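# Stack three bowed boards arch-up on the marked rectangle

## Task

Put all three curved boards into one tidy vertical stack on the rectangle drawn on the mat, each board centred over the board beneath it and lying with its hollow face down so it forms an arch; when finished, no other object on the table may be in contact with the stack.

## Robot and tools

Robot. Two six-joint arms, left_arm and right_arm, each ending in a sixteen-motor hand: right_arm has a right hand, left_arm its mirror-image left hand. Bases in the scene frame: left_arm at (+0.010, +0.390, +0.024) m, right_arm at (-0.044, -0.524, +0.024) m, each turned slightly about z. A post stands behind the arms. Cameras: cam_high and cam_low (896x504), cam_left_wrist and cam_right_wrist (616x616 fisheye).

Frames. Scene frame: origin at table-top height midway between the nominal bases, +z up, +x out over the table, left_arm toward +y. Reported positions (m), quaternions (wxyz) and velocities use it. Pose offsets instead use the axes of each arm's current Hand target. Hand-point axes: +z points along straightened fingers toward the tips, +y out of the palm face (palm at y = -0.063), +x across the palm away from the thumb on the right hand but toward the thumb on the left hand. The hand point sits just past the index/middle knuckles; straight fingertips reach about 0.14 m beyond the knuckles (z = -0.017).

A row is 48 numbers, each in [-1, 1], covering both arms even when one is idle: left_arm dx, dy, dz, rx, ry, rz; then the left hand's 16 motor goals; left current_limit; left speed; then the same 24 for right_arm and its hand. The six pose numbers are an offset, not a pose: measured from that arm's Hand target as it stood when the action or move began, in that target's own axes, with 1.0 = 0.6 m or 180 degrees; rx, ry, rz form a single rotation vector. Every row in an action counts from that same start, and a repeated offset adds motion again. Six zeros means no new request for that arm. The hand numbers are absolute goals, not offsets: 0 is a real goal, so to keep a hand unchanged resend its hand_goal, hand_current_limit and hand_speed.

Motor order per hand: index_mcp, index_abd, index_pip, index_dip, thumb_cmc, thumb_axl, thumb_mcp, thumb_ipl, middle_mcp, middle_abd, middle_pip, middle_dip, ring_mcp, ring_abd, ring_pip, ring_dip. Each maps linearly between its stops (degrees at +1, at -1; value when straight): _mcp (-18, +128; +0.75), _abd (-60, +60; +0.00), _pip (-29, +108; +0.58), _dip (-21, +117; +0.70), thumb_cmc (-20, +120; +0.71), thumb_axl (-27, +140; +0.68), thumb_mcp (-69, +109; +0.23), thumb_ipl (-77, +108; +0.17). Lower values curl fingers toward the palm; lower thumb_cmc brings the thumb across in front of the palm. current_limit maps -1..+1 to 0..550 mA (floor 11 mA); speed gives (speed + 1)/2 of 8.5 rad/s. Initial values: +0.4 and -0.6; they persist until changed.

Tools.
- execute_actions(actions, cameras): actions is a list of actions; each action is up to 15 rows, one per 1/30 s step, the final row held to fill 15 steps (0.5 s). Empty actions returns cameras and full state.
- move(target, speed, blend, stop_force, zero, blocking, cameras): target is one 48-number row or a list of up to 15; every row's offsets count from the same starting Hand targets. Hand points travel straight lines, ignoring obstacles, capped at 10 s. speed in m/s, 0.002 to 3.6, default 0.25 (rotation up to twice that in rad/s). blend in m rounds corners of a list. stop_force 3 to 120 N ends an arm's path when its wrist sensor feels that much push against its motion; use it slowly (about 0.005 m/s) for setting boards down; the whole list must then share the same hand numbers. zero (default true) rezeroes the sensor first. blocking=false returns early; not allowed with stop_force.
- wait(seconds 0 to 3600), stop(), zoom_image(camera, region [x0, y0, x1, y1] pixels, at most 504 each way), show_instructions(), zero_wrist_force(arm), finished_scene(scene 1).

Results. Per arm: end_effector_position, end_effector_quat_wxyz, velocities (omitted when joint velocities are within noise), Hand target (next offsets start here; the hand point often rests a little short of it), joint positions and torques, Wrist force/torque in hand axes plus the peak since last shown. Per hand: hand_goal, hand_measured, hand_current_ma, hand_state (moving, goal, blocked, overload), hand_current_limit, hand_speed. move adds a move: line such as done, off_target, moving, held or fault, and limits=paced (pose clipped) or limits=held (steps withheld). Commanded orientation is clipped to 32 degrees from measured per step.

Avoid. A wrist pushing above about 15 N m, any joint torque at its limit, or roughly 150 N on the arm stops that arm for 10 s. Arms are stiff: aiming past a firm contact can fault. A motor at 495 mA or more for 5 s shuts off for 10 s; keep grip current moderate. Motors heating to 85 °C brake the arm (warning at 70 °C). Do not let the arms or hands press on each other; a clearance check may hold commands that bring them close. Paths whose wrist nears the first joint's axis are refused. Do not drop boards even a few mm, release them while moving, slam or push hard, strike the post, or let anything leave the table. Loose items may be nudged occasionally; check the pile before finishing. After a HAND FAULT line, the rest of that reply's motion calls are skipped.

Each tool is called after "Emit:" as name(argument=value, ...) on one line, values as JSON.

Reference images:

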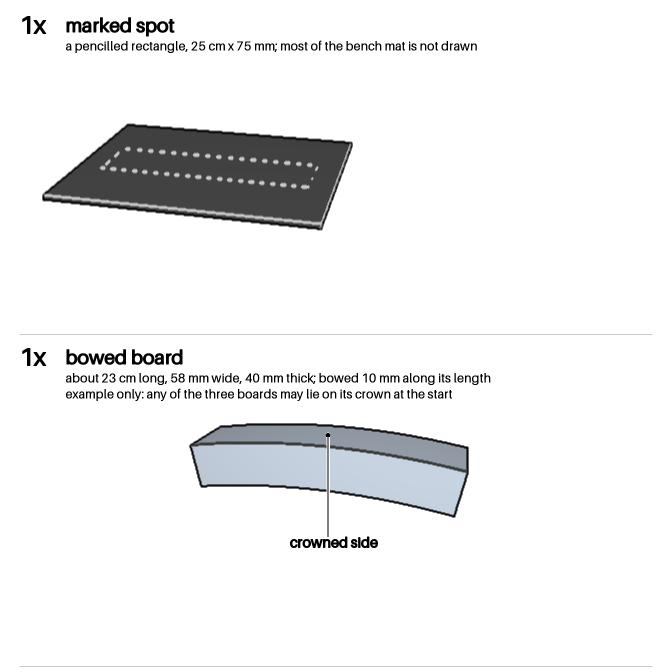

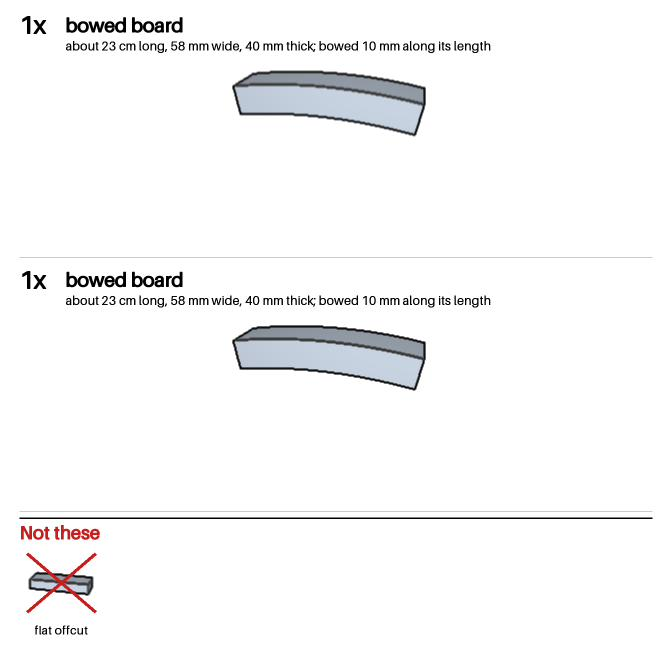

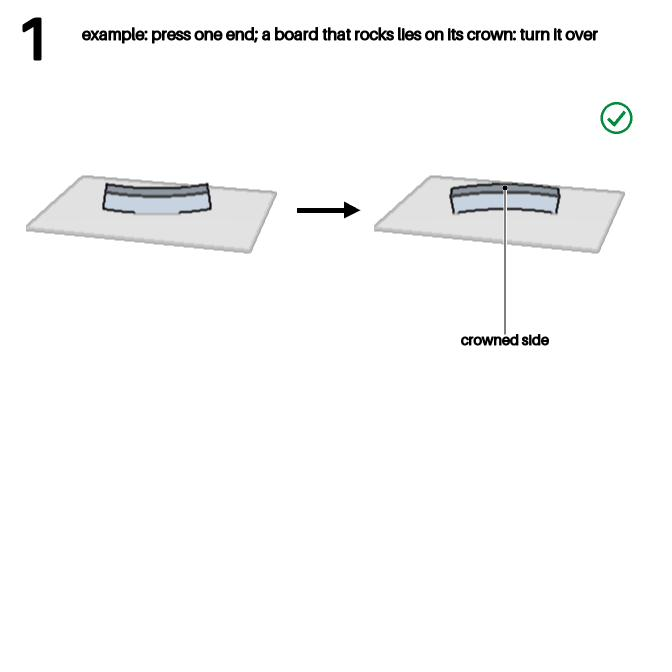

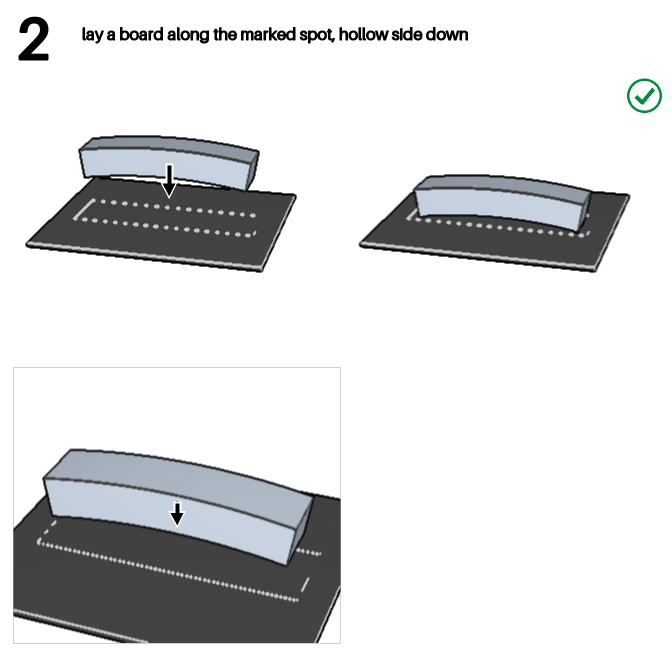

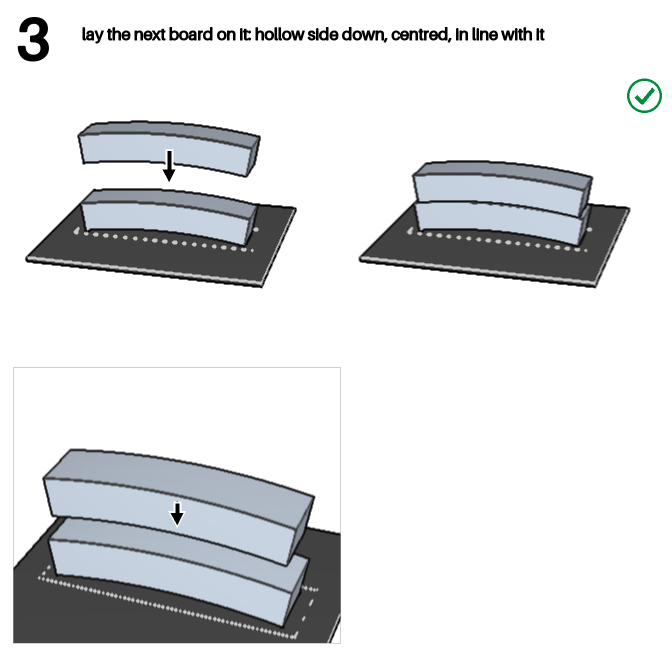

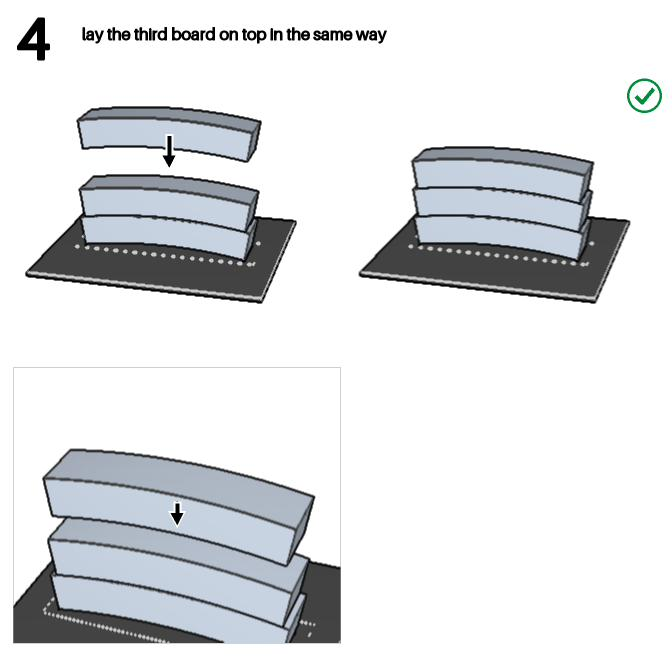

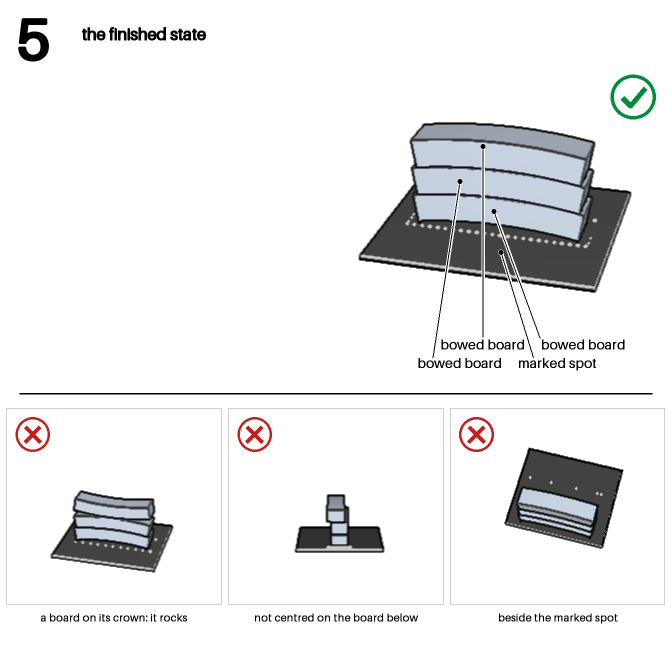

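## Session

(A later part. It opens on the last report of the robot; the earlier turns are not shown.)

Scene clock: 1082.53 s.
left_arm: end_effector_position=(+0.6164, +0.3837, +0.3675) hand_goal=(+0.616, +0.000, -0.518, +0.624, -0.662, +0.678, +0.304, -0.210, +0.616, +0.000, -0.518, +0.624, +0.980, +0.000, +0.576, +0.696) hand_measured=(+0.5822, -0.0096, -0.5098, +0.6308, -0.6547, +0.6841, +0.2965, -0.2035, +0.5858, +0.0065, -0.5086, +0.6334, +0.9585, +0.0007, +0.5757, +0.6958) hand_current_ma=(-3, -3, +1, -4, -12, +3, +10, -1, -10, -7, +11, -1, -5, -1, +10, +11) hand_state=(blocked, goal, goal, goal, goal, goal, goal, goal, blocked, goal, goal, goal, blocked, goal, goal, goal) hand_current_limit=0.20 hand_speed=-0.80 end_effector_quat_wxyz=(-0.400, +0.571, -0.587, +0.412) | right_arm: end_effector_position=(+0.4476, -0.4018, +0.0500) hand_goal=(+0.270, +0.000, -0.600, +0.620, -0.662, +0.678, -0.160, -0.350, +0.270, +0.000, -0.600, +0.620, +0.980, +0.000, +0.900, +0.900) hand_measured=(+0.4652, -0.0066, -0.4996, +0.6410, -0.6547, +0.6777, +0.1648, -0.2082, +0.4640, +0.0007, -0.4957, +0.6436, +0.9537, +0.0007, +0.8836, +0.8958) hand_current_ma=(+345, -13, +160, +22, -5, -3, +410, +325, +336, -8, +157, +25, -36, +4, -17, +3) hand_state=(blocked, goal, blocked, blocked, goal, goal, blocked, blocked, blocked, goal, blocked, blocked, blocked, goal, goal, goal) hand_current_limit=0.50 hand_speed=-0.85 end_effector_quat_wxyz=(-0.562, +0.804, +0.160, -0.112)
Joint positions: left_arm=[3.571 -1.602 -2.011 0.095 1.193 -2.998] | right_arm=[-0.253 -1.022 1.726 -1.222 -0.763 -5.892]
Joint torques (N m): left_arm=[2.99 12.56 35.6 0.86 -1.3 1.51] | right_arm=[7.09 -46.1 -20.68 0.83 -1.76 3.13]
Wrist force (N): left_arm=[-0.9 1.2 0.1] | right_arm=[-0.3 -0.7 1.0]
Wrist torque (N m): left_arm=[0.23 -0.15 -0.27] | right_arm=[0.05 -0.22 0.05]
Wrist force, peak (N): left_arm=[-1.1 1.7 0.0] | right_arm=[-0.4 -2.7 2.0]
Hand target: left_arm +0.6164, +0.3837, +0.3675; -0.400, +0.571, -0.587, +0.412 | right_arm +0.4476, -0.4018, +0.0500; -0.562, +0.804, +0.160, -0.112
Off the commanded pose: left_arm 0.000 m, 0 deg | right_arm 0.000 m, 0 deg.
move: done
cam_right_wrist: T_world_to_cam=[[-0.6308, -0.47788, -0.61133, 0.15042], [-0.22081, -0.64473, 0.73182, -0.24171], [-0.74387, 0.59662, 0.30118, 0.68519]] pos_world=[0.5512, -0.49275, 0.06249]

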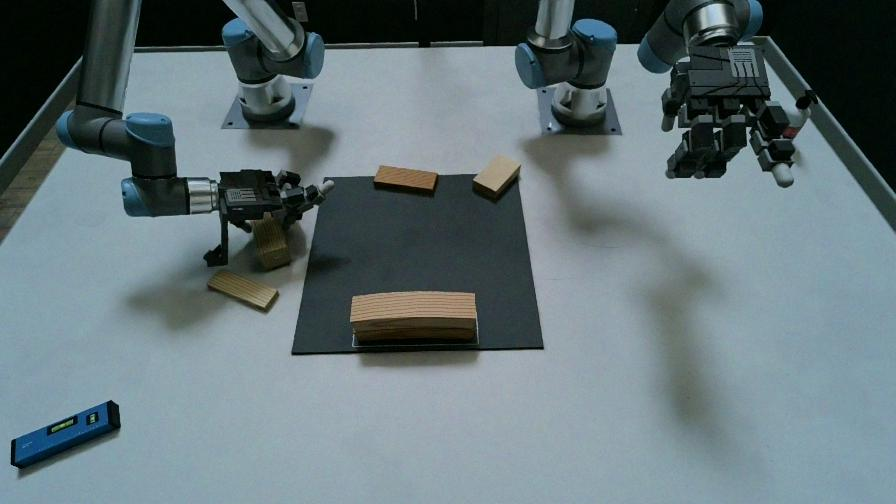

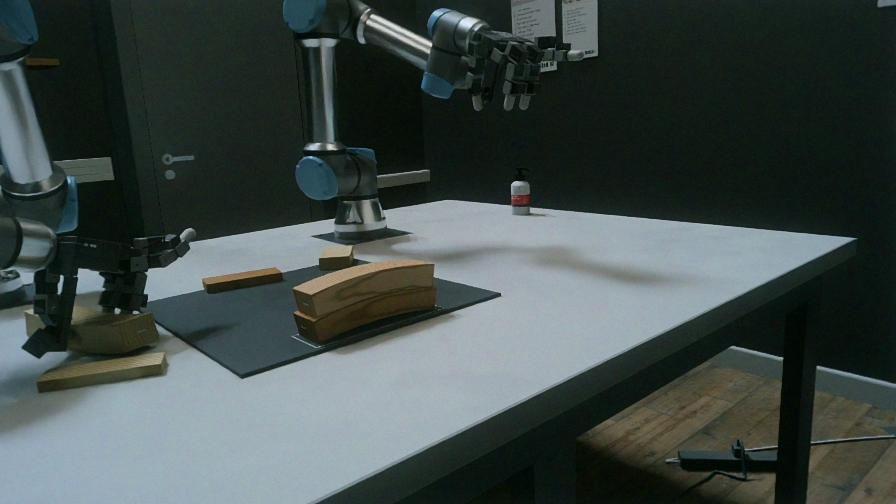

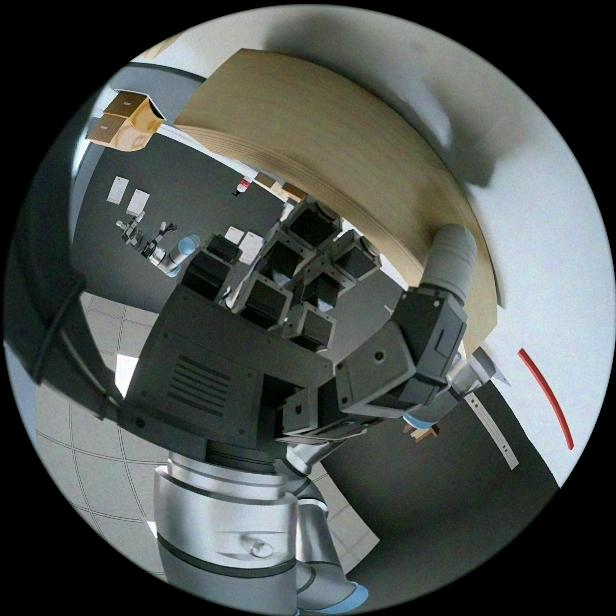

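Emit:
zero_wrist_force(arm="right_arm")

Emit:
move(target=[0,0,0,0,0,0,0.616,0,-0.518,0.623,-0.663,0.677,0.303,-0.211,0.616,0,-0.518,0.623,0.98,0,0.576,0.696,0.2,-0.8,0,0,0,0,0,0,0.22,0,-0.63,0.62,-0.663,0.677,-0.22,-0.42,0.22,0,-0.63,0.62,0.98,0,0.9,0.9,0.77,-0.85])

Emit:
move(target=[0,0,0,0,0,0,0.616,0,-0.518,0.623,-0.663,0.677,0.303,-0.211,0.616,0,-0.518,0.623,0.98,0,0.576,0.696,0.2,-0.8,0,-0.0157,-0.0057,0,0,0,0.22,0,-0.63,0.62,-0.663,0.677,-0.22,-0.42,0.22,0,-0.63,0.62,0.98,0,0.9,0.9,0.77,-0.85], speed=0.02, cameras=["cam_high","cam_low"])

Emit:
zoom_image(camera="cam_low", region=[0, 200, 230, 430])

Wrist force sensor zeroed.

Scene clock: 1088.63 s.
left_arm: end_effector_position=(+0.6164, +0.3837, +0.3675) hand_goal=(+0.616, +0.000, -0.518, +0.624, -0.662, +0.678, +0.304, -0.210, +0.616, +0.000, -0.518, +0.624, +0.980, +0.000, +0.576, +0.696) hand_measured=(+0.5834, -0.0096, -0.5098, +0.6321, -0.6534, +0.6841, +0.2955, -0.2035, +0.5858, +0.0051, -0.5073, +0.6334, +0.9597, +0.0007, +0.5770, +0.6958) hand_current_ma=(-5, -3, -4, -5, -11, -4, -1, +8, -21, -14, +2, -6, -3, +0, -6, -4) hand_state=(blocked, goal, goal, goal, goal, goal, goal, goal, blocked, goal, goal, goal, blocked, goal, goal, goal) hand_current_limit=0.20 hand_speed=-0.80 end_effector_quat_wxyz=(-0.400, +0.571, -0.587, +0.412) | right_arm: end_effector_position=(+0.4476, -0.4018, +0.0500) hand_goal=(+0.220, +0.000, -0.630, +0.620, -0.662, +0.678, -0.220, -0.420, +0.220, +0.000, -0.630, +0.620, +0.980, +0.000, +0.900, +0.900) hand_measured=(+0.4628, -0.0096, -0.4983, +0.6410, -0.6521, +0.6788, +0.1648, -0.2101, +0.4592, -0.0008, -0.4957, +0.6436, +0.9537, +0.0007, +0.8849, +0.8958) hand_current_ma=(+441, -14, +211, +24, +6, -10, +488, +495, +431, -9, +210, +29, -38, +9, -16, +3) hand_state=(blocked, goal, blocked, blocked, goal, goal, blocked, blocked, blocked, goal, blocked, blocked, blocked, goal, goal, goal) hand_current_limit=0.77 hand_speed=-0.85 end_effector_quat_wxyz=(-0.562, +0.804, +0.160, -0.112)
Joint positions: left_arm=[3.571 -1.602 -2.011 0.095 1.193 -2.998] | right_arm=[-0.253 -1.022 1.726 -1.222 -0.763 -5.892]
Joint torques (N m): left_arm=[3.69 14.36 35.39 0.79 -1.15 1.49] | right_arm=[7.73 -35.46 -19.81 -2.82 -1.81 3.07]
Wrist force (N, zeroed by zero_wrist_force on right_arm): left_arm=[-0.9 1.4 -0.1] | right_arm=[0.3 -0.1 -0.3]
Wrist torque (N m, zeroed by zero_wrist_force on right_arm): left_arm=[0.28 -0.15 -0.28] | right_arm=[-0.01 0.01 -0.03]
Wrist force, peak (N, zeroed by zero_wrist_force on right_arm): left_arm=[-1.0 1.8 -0.1] | right_arm=[0.8 0.0 -0.5]
Hand target: left_arm +0.6164, +0.3837, +0.3675; -0.400, +0.571, -0.587, +0.412 | right_arm +0.4476, -0.4018, +0.0500; -0.562, +0.804, +0.160, -0.112
Off the commanded pose: left_arm 0.000 m, 0 deg | right_arm 0.000 m, 0 deg.
move: done

Scene clock: 1089.40 s.
left_arm: end_effector_position=(+0.6164, +0.3837, +0.3675) hand_goal=(+0.616, +0.000, -0.518, +0.624, -0.662, +0.678, +0.304, -0.210, +0.616, +0.000, -0.518, +0.624, +0.980, +0.000, +0.576, +0.696) hand_measured=(+0.5822, -0.0096, -0.5098, +0.6321, -0.6547, +0.6841, +0.2965, -0.2044, +0.5858, +0.0051, -0.5086, +0.6321, +0.9597, +0.0007, +0.5770, +0.6971) hand_current_ma=(-3, -4, +3, -10, -18, +10, +1, -1, -17, +2, -9, -9, -9, +9, +6, +0) hand_state=(blocked, goal, goal, goal, goal, goal, goal, goal, blocked, goal, goal, goal, blocked, goal, goal, goal) hand_current_limit=0.20 hand_speed=-0.80 end_effector_quat_wxyz=(-0.400, +0.571, -0.587, +0.412) | right_arm: end_effector_position=(+0.4476, -0.4018, +0.0602) hand_goal=(+0.220, +0.000, -0.630, +0.620, -0.662, +0.678, -0.220, -0.420, +0.220, +0.000, -0.630, +0.620, +0.980, +0.000, +0.900, +0.900) hand_measured=(+0.4568, -0.0110, -0.4957, +0.6741, -0.6283, +0.6830, +0.1658, -0.2101, +0.4339, +0.0007, -0.4944, +0.6754, +0.9549, +0.0007, +0.8849, +0.8958) hand_current_ma=(+439, -15, +218, +74, +39, -2, +486, +496, +379, -6, +214, +75, -37, +2, -22, -2) hand_state=(blocked, goal, blocked, blocked, blocked, goal, blocked, blocked, blocked, goal, blocked, blocked, blocked, goal, goal, goal) hand_current_limit=0.77 hand_speed=-0.85 end_effector_quat_wxyz=(-0.562, +0.804, +0.160, -0.112)
Joint positions: left_arm=[3.571 -1.602 -2.011 0.095 1.193 -2.998] | right_arm=[-0.253 -1.038 1.719 -1.2 -0.763 -5.892]
Joint torques (N m): left_arm=[4.65 13.86 35.45 0.94 -0.99 1.34] | right_arm=[7.85 -31.23 -15.91 -1.3 -1.03 3.09]
Wrist force (N, zeroed by zero_wrist_force on right_arm): left_arm=[-0.8 1.3 -0.1] | right_arm=[-0.3 8.0 0.9]
Wrist torque (N m, zeroed by zero_wrist_force on right_arm): left_arm=[0.26 -0.16 -0.27] | right_arm=[0.25 0.00 0.04]
Wrist force, peak (N, zeroed by zero_wrist_force on right_arm): left_arm=[-0.9 1.6 -0.1] | right_arm=[-0.1 8.3 1.3]
Hand target: left_arm +0.6164, +0.3837, +0.3675; -0.400, +0.571, -0.587, +0.412 | right_arm +0.4476, -0.4018, +0.0600; -0.562, +0.804, +0.160, -0.112
Off the commanded pose: left_arm 0.000 m, 0 deg | right_arm 0.000 m, 0 deg.
move: done

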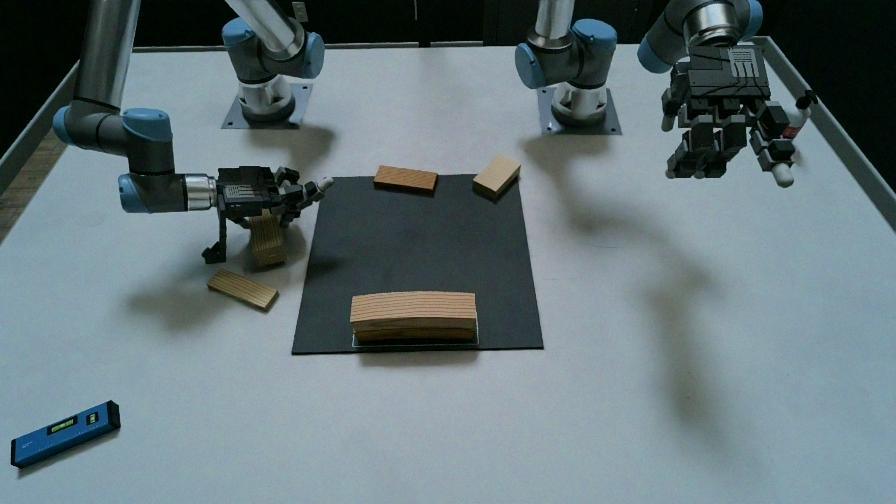

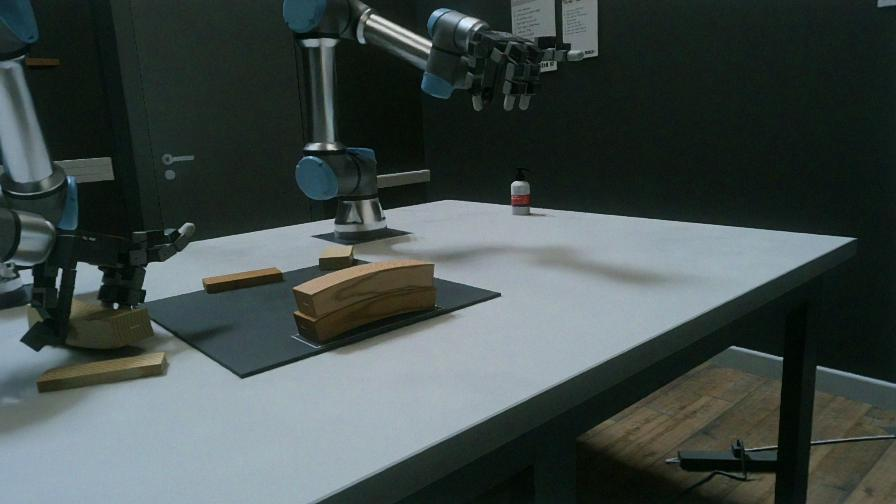

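Scaled by 2.191 from the camera's image (finer frame: 1280x720).

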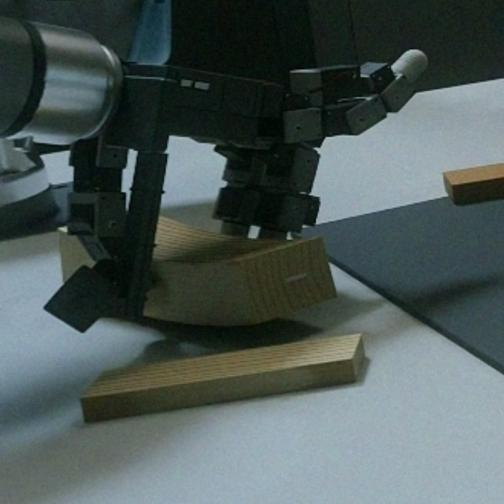

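Emit:
move(target=[0,0,0,0,0,0,0.616,0,-0.518,0.623,-0.663,0.677,0.303,-0.211,0.616,0,-0.518,0.623,0.98,0,0.576,0.696,0.2,-0.8,0,0,0,0,0,0,0.22,0,-0.63,0.62,-0.663,0.677,-0.22,-0.42,0.22,0,-0.63,0.62,0.98,0,0.9,0.9,0.74,-0.85], cameras=["cam_high","cam_low","cam_right_wrist"])

Emit:
zoom_image(camera="cam_high", region=[200, 170, 310, 320])

Emit:
zoom_image(camera="cam_low", region=[0, 280, 200, 410])

Scene clock: 1101.60 s.
left_arm: end_effector_position=(+0.6164, +0.3837, +0.3675) hand_goal=(+0.616, +0.000, -0.518, +0.624, -0.662, +0.678, +0.304, -0.210, +0.616, +0.000, -0.518, +0.624, +0.980, +0.000, +0.576, +0.696) hand_measured=(+0.5822, -0.0110, -0.5098, +0.6321, -0.6534, +0.6841, +0.2955, -0.2035, +0.5858, +0.0051, -0.5086, +0.6334, +0.9597, +0.0007, +0.5757, +0.6971) hand_current_ma=(-15, +5, +9, +0, -16, +8, -3, +10, -21, +0, +3, -5, +2, -4, +6, +1) hand_state=(blocked, goal, goal, goal, goal, goal, goal, goal, blocked, goal, goal, goal, blocked, goal, goal, goal) hand_current_limit=0.20 hand_speed=-0.80 end_effector_quat_wxyz=(-0.400, +0.571, -0.587, +0.412) | right_arm: end_effector_position=(+0.4476, -0.4018, +0.0600) hand_goal=(+0.220, +0.000, -0.630, +0.620, -0.662, +0.678, -0.220, -0.420, +0.220, +0.000, -0.630, +0.620, +0.980, +0.000, +0.900, +0.900) hand_measured=(+0.4568, -0.0110, -0.4970, +0.6729, -0.6283, +0.6830, +0.1668, -0.2101, +0.4339, -0.0008, -0.4944, +0.6754, +0.9537, +0.0007, +0.8836, +0.8971) hand_current_ma=(+436, -12, +215, +69, +40, -5, +474, +489, +378, -8, +208, +76, -38, +3, -17, +7) hand_state=(blocked, goal, blocked, blocked, blocked, goal, blocked, blocked, blocked, goal, blocked, blocked, blocked, goal, goal, goal) hand_current_limit=0.74 hand_speed=-0.85 end_effector_quat_wxyz=(-0.562, +0.804, +0.160, -0.112)
Joint positions: left_arm=[3.571 -1.602 -2.011 0.095 1.193 -2.998] | right_arm=[-0.253 -1.037 1.719 -1.2 -0.763 -5.892]
Joint torques (N m): left_arm=[3.19 14.12 35.22 0.86 -0.97 1.44] | right_arm=[4.66 -27.7 -10.14 -2.42 2.91 -2.17]
Wrist force (N, zeroed by zero_wrist_force on right_arm): left_arm=[-0.7 1.3 0.3] | right_arm=[-0.2 7.9 1.2]
Wrist torque (N m, zeroed by zero_wrist_force on right_arm): left_arm=[0.24 -0.17 -0.26] | right_arm=[0.21 0.00 0.03]
Wrist force, peak (N, zeroed by zero_wrist_force on right_arm): left_arm=[-1.0 1.7 0.0] | right_arm=[-0.1 8.2 1.1]
Hand target: left_arm +0.6164, +0.3837, +0.3675; -0.400, +0.571, -0.587, +0.412 | right_arm +0.4476, -0.4018, +0.0600; -0.562, +0.804, +0.160, -0.112
Off the commanded pose: left_arm 0.000 m, 0 deg | right_arm 0.000 m, 0 deg.
move: done
cam_right_wrist: T_world_to_cam=[[-0.6308, -0.47788, -0.61133, 0.15647], [-0.22081, -0.64473, 0.73182, -0.24905], [-0.74387, 0.59662, 0.30118, 0.6821]] pos_world=[0.5511, -0.49275, 0.07249]

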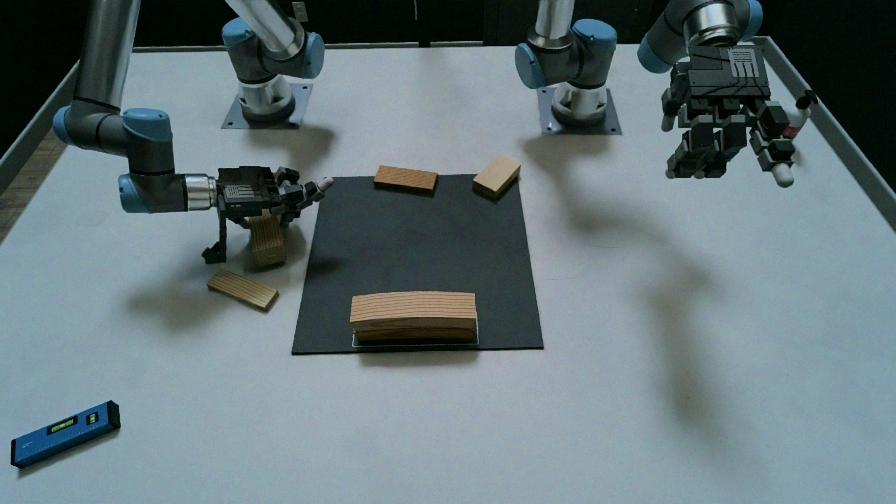

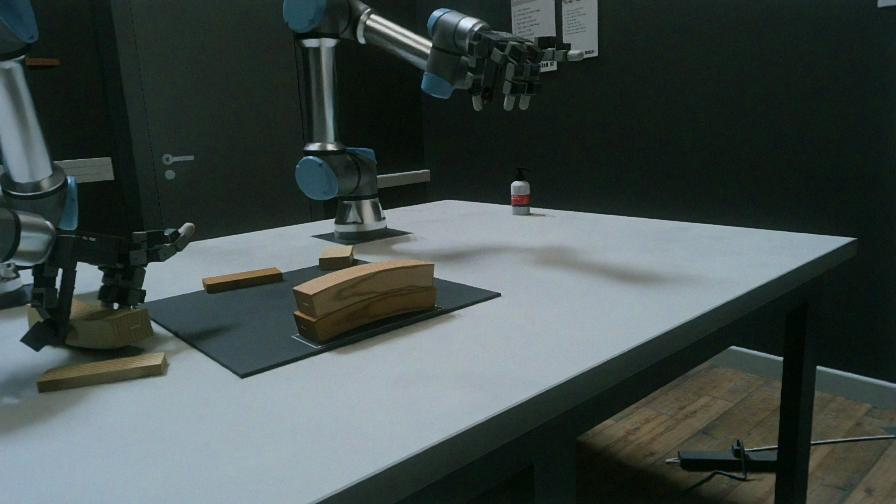

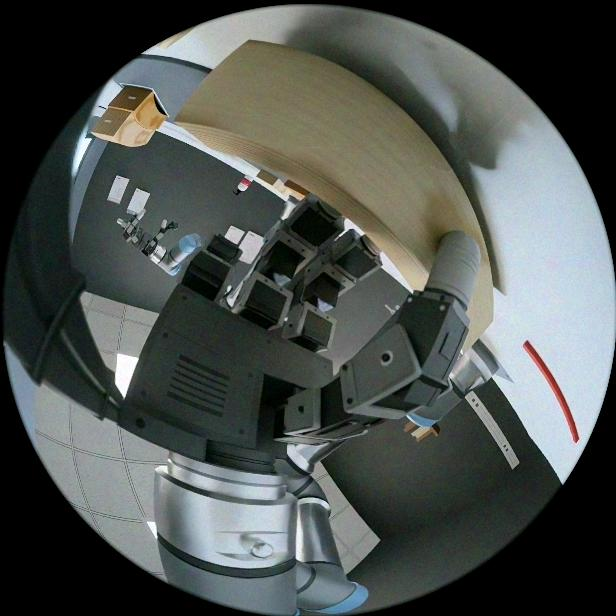

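Scaled by 3.360 from the camera's image (finer frame: 1280x720).

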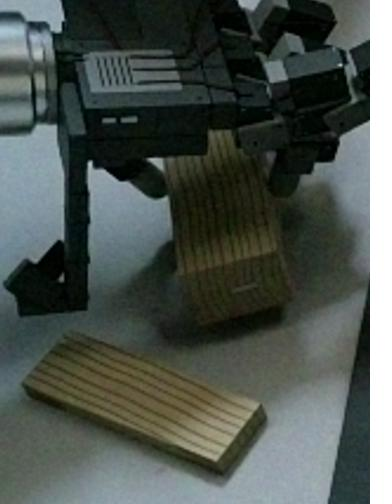

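Scaled by 2.520 from the camera's image (finer frame: 1280x720).

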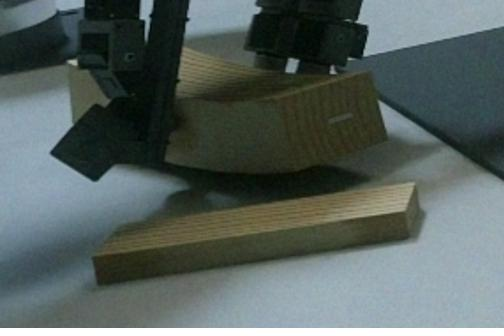

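Emit:
move(target=[[0,0,0,0,0,0,0.616,0,-0.518,0.623,-0.663,0.677,0.303,-0.211,0.616,0,-0.518,0.623,0.98,0,0.576,0.696,0.2,-0.8,0,-0.0157,-0.0057,0,0,0,0.22,0,-0.63,0.62,-0.663,0.677,-0.22,-0.42,0.22,0,-0.63,0.62,0.98,0,0.9,0.9,0.74,-0.85],[0,0,0,0,0,0,0.616,0,-0.518,0.623,-0.663,0.677,0.303,-0.211,0.616,0,-0.518,0.623,0.98,0,0.576,0.696,0.2,-0.8,0.1185,-0.0802,0.1716,0,0,0,0.22,0,-0.63,0.62,-0.663,0.677,-0.22,-0.42,0.22,0,-0.63,0.62,0.98,0,0.9,0.9,0.74,-0.85]], speed=[0.02,0.06], blend=[0.003,0], cameras=["cam_high","cam_low"])

Scene clock: 1133.73 s.
left_arm: end_effector_position=(+0.6164, +0.3837, +0.3675) hand_goal=(+0.616, +0.000, -0.518, +0.624, -0.662, +0.678, +0.304, -0.210, +0.616, +0.000, -0.518, +0.624, +0.980, +0.000, +0.576, +0.696) hand_measured=(+0.5834, -0.0096, -0.5098, +0.6321, -0.6534, +0.6851, +0.2955, -0.2044, +0.5870, +0.0065, -0.5073, +0.6321, +0.9585, +0.0007, +0.5770, +0.6958) hand_current_ma=(-7, -8, +5, -8, -6, -3, -11, -6, -11, -5, +9, -3, -10, +4, +6, +1) hand_state=(blocked, goal, goal, goal, goal, goal, goal, goal, blocked, goal, goal, goal, blocked, goal, goal, goal) hand_current_limit=0.20 hand_speed=-0.80 end_effector_quat_wxyz=(-0.400, +0.571, -0.587, +0.412) | right_arm: end_effector_position=(+0.4701, -0.2699, +0.0699) hand_goal=(+0.220, +0.000, -0.630, +0.620, -0.662, +0.678, -0.220, -0.420, +0.220, +0.000, -0.630, +0.620, +0.980, +0.000, +0.900, +0.900) hand_measured=(+0.4580, -0.0096, -0.4957, +0.6741, -0.6283, +0.6841, +0.1658, -0.2111, +0.4327, -0.0008, -0.4932, +0.6780, +0.9549, +0.0007, +0.8836, +0.8958) hand_current_ma=(+436, -18, +215, +73, +36, -4, +475, +487, +375, -4, +208, +77, -35, +2, -20, +4) hand_state=(blocked, goal, blocked, blocked, blocked, goal, blocked, blocked, blocked, goal, blocked, blocked, blocked, goal, goal, goal) hand_current_limit=0.74 hand_speed=-0.85 end_effector_quat_wxyz=(-0.562, +0.804, +0.160, -0.112) end_effector_velocity=(-0.001, -0.002, -0.001) end_effector_angular_velocity=(+0.000, +0.001, +0.003)
Joint positions: left_arm=[3.571 -1.602 -2.011 0.095 1.193 -2.998] | right_arm=[-0.023 -1.011 1.671 -1.344 -0.573 -5.683]
Joint velocities: left_arm=[within noise] | right_arm=[-0.003 0 0.002 0.006 -0.005 -0.007]
Joint torques (N m): left_arm=[4.31 14.64 34.7 1.04 -0.93 1.43] | right_arm=[-8.95 -51.56 -9.93 2.17 -1.52 -2.74]
Wrist force (N, zeroed by zero_wrist_force on right_arm): left_arm=[-0.9 1.5 -0.2] | right_arm=[-0.3 7.9 1.5]
Wrist torque (N m, zeroed by zero_wrist_force on right_arm): left_arm=[0.30 -0.15 -0.28] | right_arm=[0.20 0.00 0.09]
Wrist force, peak (N, zeroed by zero_wrist_force on right_arm): left_arm=[-0.9 1.8 0.2] | right_arm=[-0.7 8.5 1.5]
Hand target: left_arm +0.6164, +0.3837, +0.3675; -0.400, +0.571, -0.587, +0.412 | right_arm +0.4700, -0.2700, +0.0700; -0.562, +0.804, +0.160, -0.112
Off the commanded pose: left_arm 0.000 m, 0 deg | right_arm 0.000 m, 0 deg.
move: done

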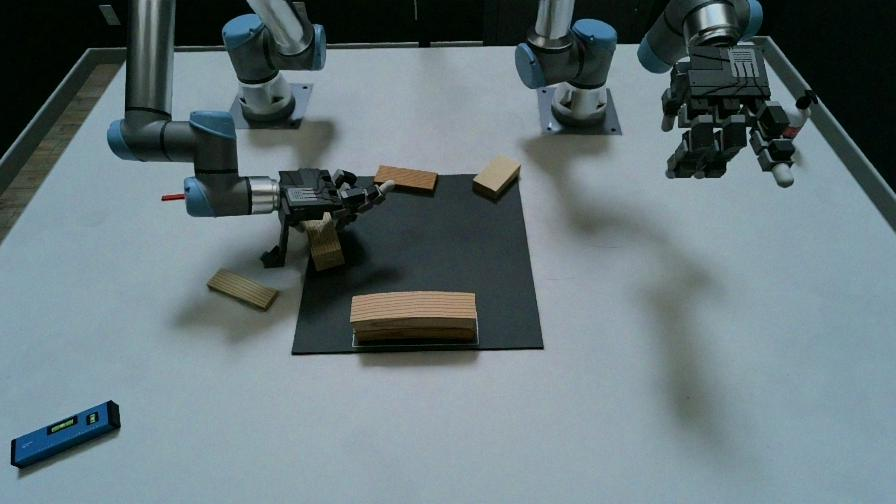

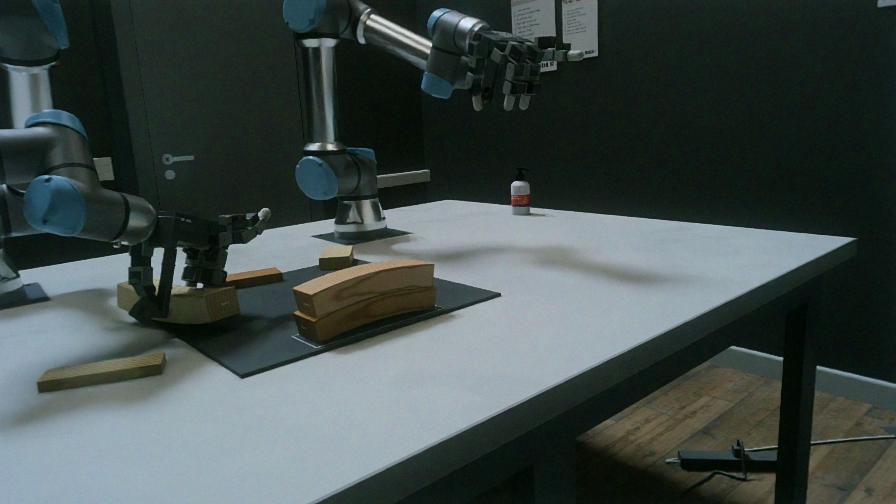

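Emit:
move(target=[0,0,0,0,0,0,0.616,0,-0.518,0.623,-0.663,0.677,0.303,-0.211,0.616,0,-0.518,0.623,0.98,0,0.576,0.696,0.2,-0.8,0.0814,-0.0121,0.0332,0,0.2923,0.1064,0.22,0,-0.63,0.62,-0.663,0.677,-0.22,-0.42,0.22,0,-0.63,0.62,0.98,0,0.9,0.9,0.74,-0.85], speed=0.1, cameras=["cam_high","cam_low"])

Scene clock: 1145.63 s.
left_arm: end_effector_position=(+0.6164, +0.3837, +0.3675) hand_goal=(+0.616, +0.000, -0.518, +0.624, -0.662, +0.678, +0.304, -0.210, +0.616, +0.000, -0.518, +0.624, +0.980, +0.000, +0.576, +0.696) hand_measured=(+0.5822, -0.0096, -0.5098, +0.6321, -0.6547, +0.6841, +0.2965, -0.2044, +0.5858, +0.0051, -0.5086, +0.6321, +0.9585, +0.0007, +0.5770, +0.6958) hand_current_ma=(-8, +6, +9, -12, -15, +2, -7, -9, -9, +2, +12, +0, -7, +4, +13, +2) hand_state=(blocked, goal, goal, goal, goal, goal, goal, goal, blocked, goal, goal, goal, blocked, goal, goal, goal) hand_current_limit=0.20 hand_speed=-0.80 end_effector_quat_wxyz=(-0.400, +0.571, -0.587, +0.412) | right_arm: end_effector_position=(+0.5069, -0.2316, +0.0699) hand_goal=(+0.220, +0.000, -0.630, +0.620, -0.662, +0.678, -0.220, -0.420, +0.220, +0.000, -0.630, +0.620, +0.980, +0.000, +0.900, +0.900) hand_measured=(+0.4568, -0.0096, -0.4970, +0.6741, -0.6283, +0.6841, +0.1678, -0.2111, +0.4327, -0.0008, -0.4944, +0.6780, +0.9524, +0.0007, +0.8836, +0.8958) hand_current_ma=(+429, -13, +216, +70, +38, -4, +475, +484, +378, -6, +207, +81, -38, +6, -21, -2) hand_state=(blocked, goal, blocked, blocked, blocked, goal, blocked, blocked, blocked, goal, blocked, blocked, blocked, goal, goal, goal) hand_current_limit=0.74 hand_speed=-0.85 end_effector_quat_wxyz=(-0.549, +0.784, -0.236, +0.166)
Joint positions: left_arm=[3.571 -1.602 -2.011 0.095 1.193 -2.998] | right_arm=[0.028 -0.879 2.092 -3.758 -0.654 -3.637]
Joint torques (N m): left_arm=[3.09 13.48 36.39 0.93 -0.7 1.53] | right_arm=[-9.3 -42.52 -9.01 -0.23 4.06 -2.07]
Wrist force (N, zeroed by zero_wrist_force on right_arm): left_arm=[-0.8 1.5 -0.1] | right_arm=[-0.3 8.2 1.3]
Wrist torque (N m, zeroed by zero_wrist_force on right_arm): left_arm=[0.28 -0.16 -0.27] | right_arm=[0.22 0.01 0.13]
Wrist force, peak (N, zeroed by zero_wrist_force on right_arm): left_arm=[-1.1 1.8 0.0] | right_arm=[-0.3 8.4 1.4]
Hand target: left_arm +0.6164, +0.3837, +0.3675; -0.400, +0.571, -0.587, +0.412 | right_arm +0.5070, -0.2317, +0.0700; -0.549, +0.784, -0.236, +0.166
Off the commanded pose: left_arm 0.000 m, 0 deg | right_arm 0.000 m, 0 deg.
move: done

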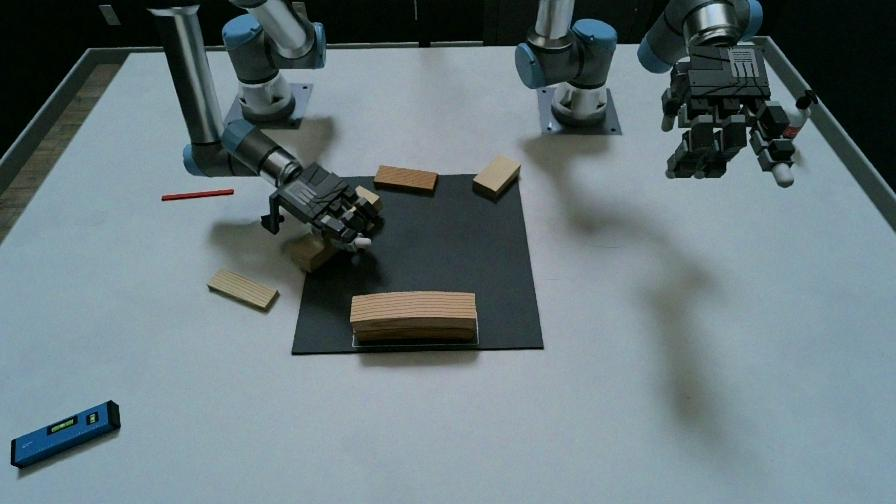

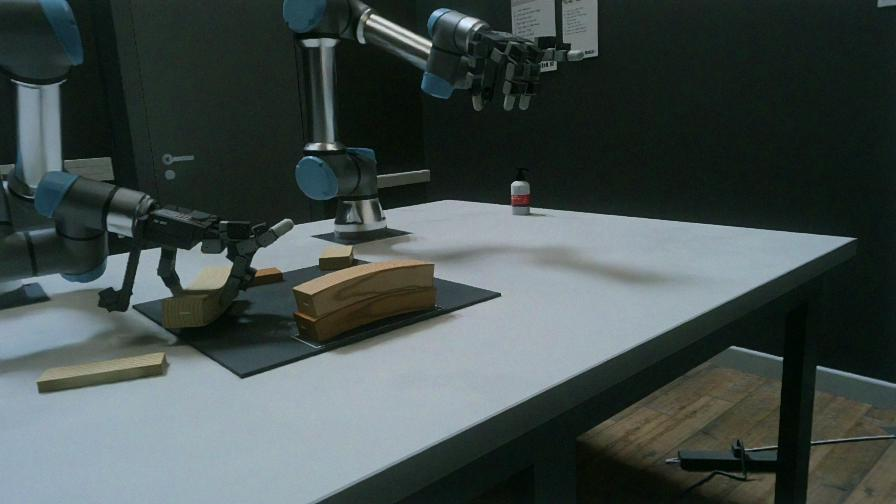

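Emit:
move(target=[0,0,0,0,0,0,0.616,0,-0.518,0.623,-0.663,0.677,0.303,-0.211,0.616,0,-0.518,0.623,0.98,0,0.576,0.696,0.2,-0.8,0.0148,-0.0182,0.05,0,0.2950,0.1073,0.22,0,-0.63,0.62,-0.663,0.677,-0.22,-0.42,0.22,0,-0.63,0.62,0.98,0,0.9,0.9,0.74,-0.85], speed=0.1, cameras=["cam_high","cam_low","cam_right_wrist"])

Emit:
zoom_image(camera="cam_high", region=[260, 150, 420, 310])

Emit:
zoom_image(camera="cam_low", region=[100, 180, 330, 410])

Scene clock: 1154.57 s.
left_arm: end_effector_position=(+0.6164, +0.3837, +0.3675) hand_goal=(+0.616, +0.000, -0.518, +0.624, -0.662, +0.678, +0.304, -0.210, +0.616, +0.000, -0.518, +0.624, +0.980, +0.000, +0.576, +0.696) hand_measured=(+0.5822, -0.0096, -0.5098, +0.6321, -0.6547, +0.6841, +0.2965, -0.2044, +0.5858, +0.0051, -0.5086, +0.6334, +0.9585, +0.0007, +0.5770, +0.6958) hand_current_ma=(-2, -9, +2, -19, -15, -4, +8, +2, -15, -1, -4, -3, -6, -5, -6, +12) hand_state=(blocked, goal, goal, goal, goal, goal, goal, goal, blocked, goal, goal, goal, blocked, goal, goal, goal) hand_current_limit=0.20 hand_speed=-0.80 end_effector_quat_wxyz=(-0.400, +0.571, -0.587, +0.412) | right_arm: end_effector_position=(+0.5320, -0.2099, +0.0699) hand_goal=(+0.220, +0.000, -0.630, +0.620, -0.662, +0.678, -0.220, -0.420, +0.220, +0.000, -0.630, +0.620, +0.980, +0.000, +0.900, +0.900) hand_measured=(+0.4568, -0.0096, -0.4957, +0.6741, -0.6283, +0.6830, +0.1668, -0.2101, +0.4327, +0.0007, -0.4944, +0.6780, +0.9549, +0.0007, +0.8836, +0.8958) hand_current_ma=(+431, -11, +216, +69, +40, -1, +474, +486, +375, -3, +211, +78, -39, +3, -25, +0) hand_state=(blocked, goal, blocked, blocked, blocked, goal, blocked, blocked, blocked, goal, blocked, blocked, blocked, goal, goal, goal) hand_current_limit=0.74 hand_speed=-0.85 end_effector_quat_wxyz=(-0.405, +0.579, -0.579, +0.406)
Joint positions: left_arm=[3.571 -1.602 -2.011 0.095 1.193 -2.998] | right_arm=[0.413 -0.83 2.023 -3.963 -1.913 -3.012]
Joint torques (N m): left_arm=[1.69 13.64 36.37 1.11 -0.64 1.41] | right_arm=[-8.64 -47.62 -5.02 -5.71 1.71 -2.29]
Wrist force (N, zeroed by zero_wrist_force on right_arm): left_arm=[-0.7 1.5 -0.1] | right_arm=[-0.4 7.9 1.2]
Wrist torque (N m, zeroed by zero_wrist_force on right_arm): left_arm=[0.29 -0.18 -0.26] | right_arm=[0.20 0.01 0.13]
Wrist force, peak (N, zeroed by zero_wrist_force on right_arm): left_arm=[-1.2 1.5 0.1] | right_arm=[-0.4 8.5 1.4]
Hand target: left_arm +0.6164, +0.3837, +0.3675; -0.400, +0.571, -0.587, +0.412 | right_arm +0.5321, -0.2100, +0.0700; -0.405, +0.579, -0.579, +0.406
Off the commanded pose: left_arm 0.000 m, 0 deg | right_arm 0.000 m, 0 deg.
move: done
cam_right_wrist: T_world_to_cam=[[-0.19965, 0.76533, -0.61189, 0.33915], [-0.51203, 0.45093, 0.73108, 0.27105], [0.83544, 0.45926, 0.30185, -0.24158]] pos_world=[0.40832, -0.27084, 0.08229]

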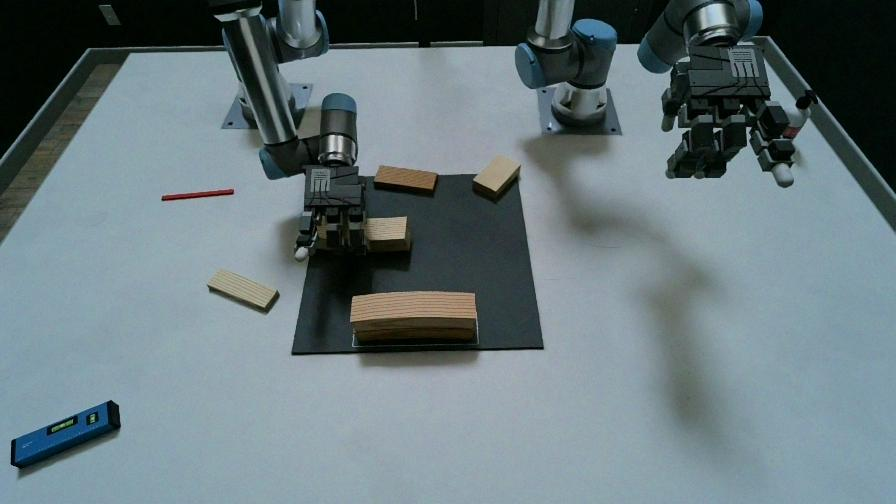

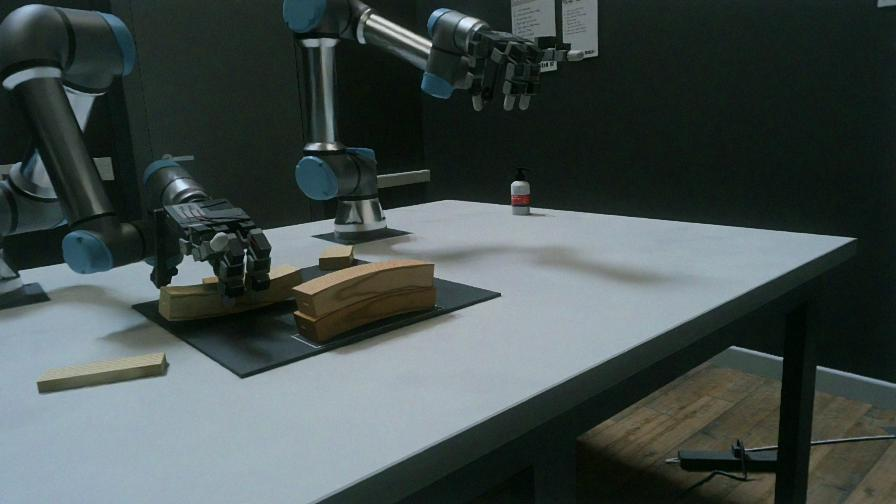

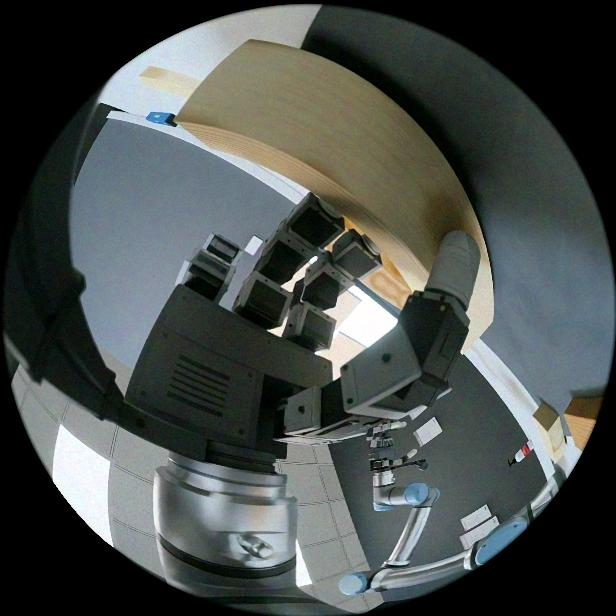

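Scaled by 3.150 from the camera's image (finer frame: 1280x720).

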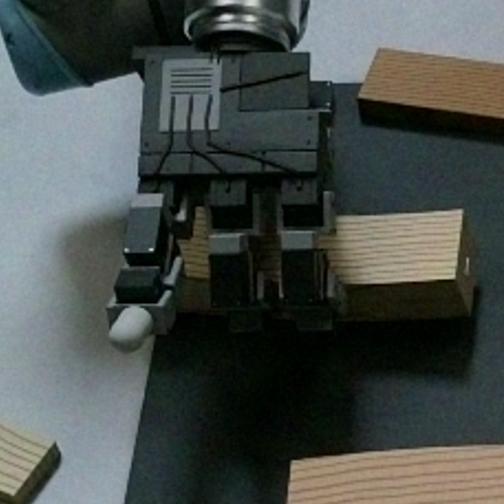

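Scaled by 2.191 from the camera's image (finer frame: 1280x720).

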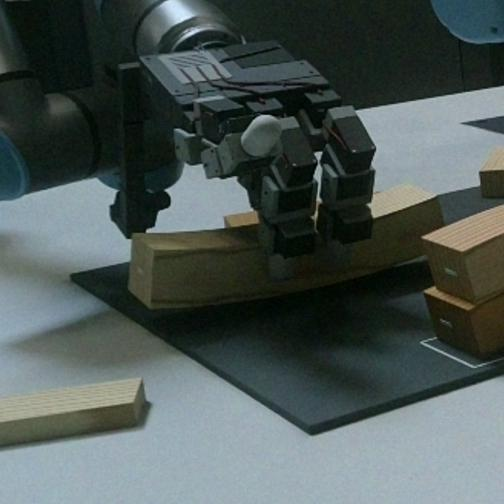

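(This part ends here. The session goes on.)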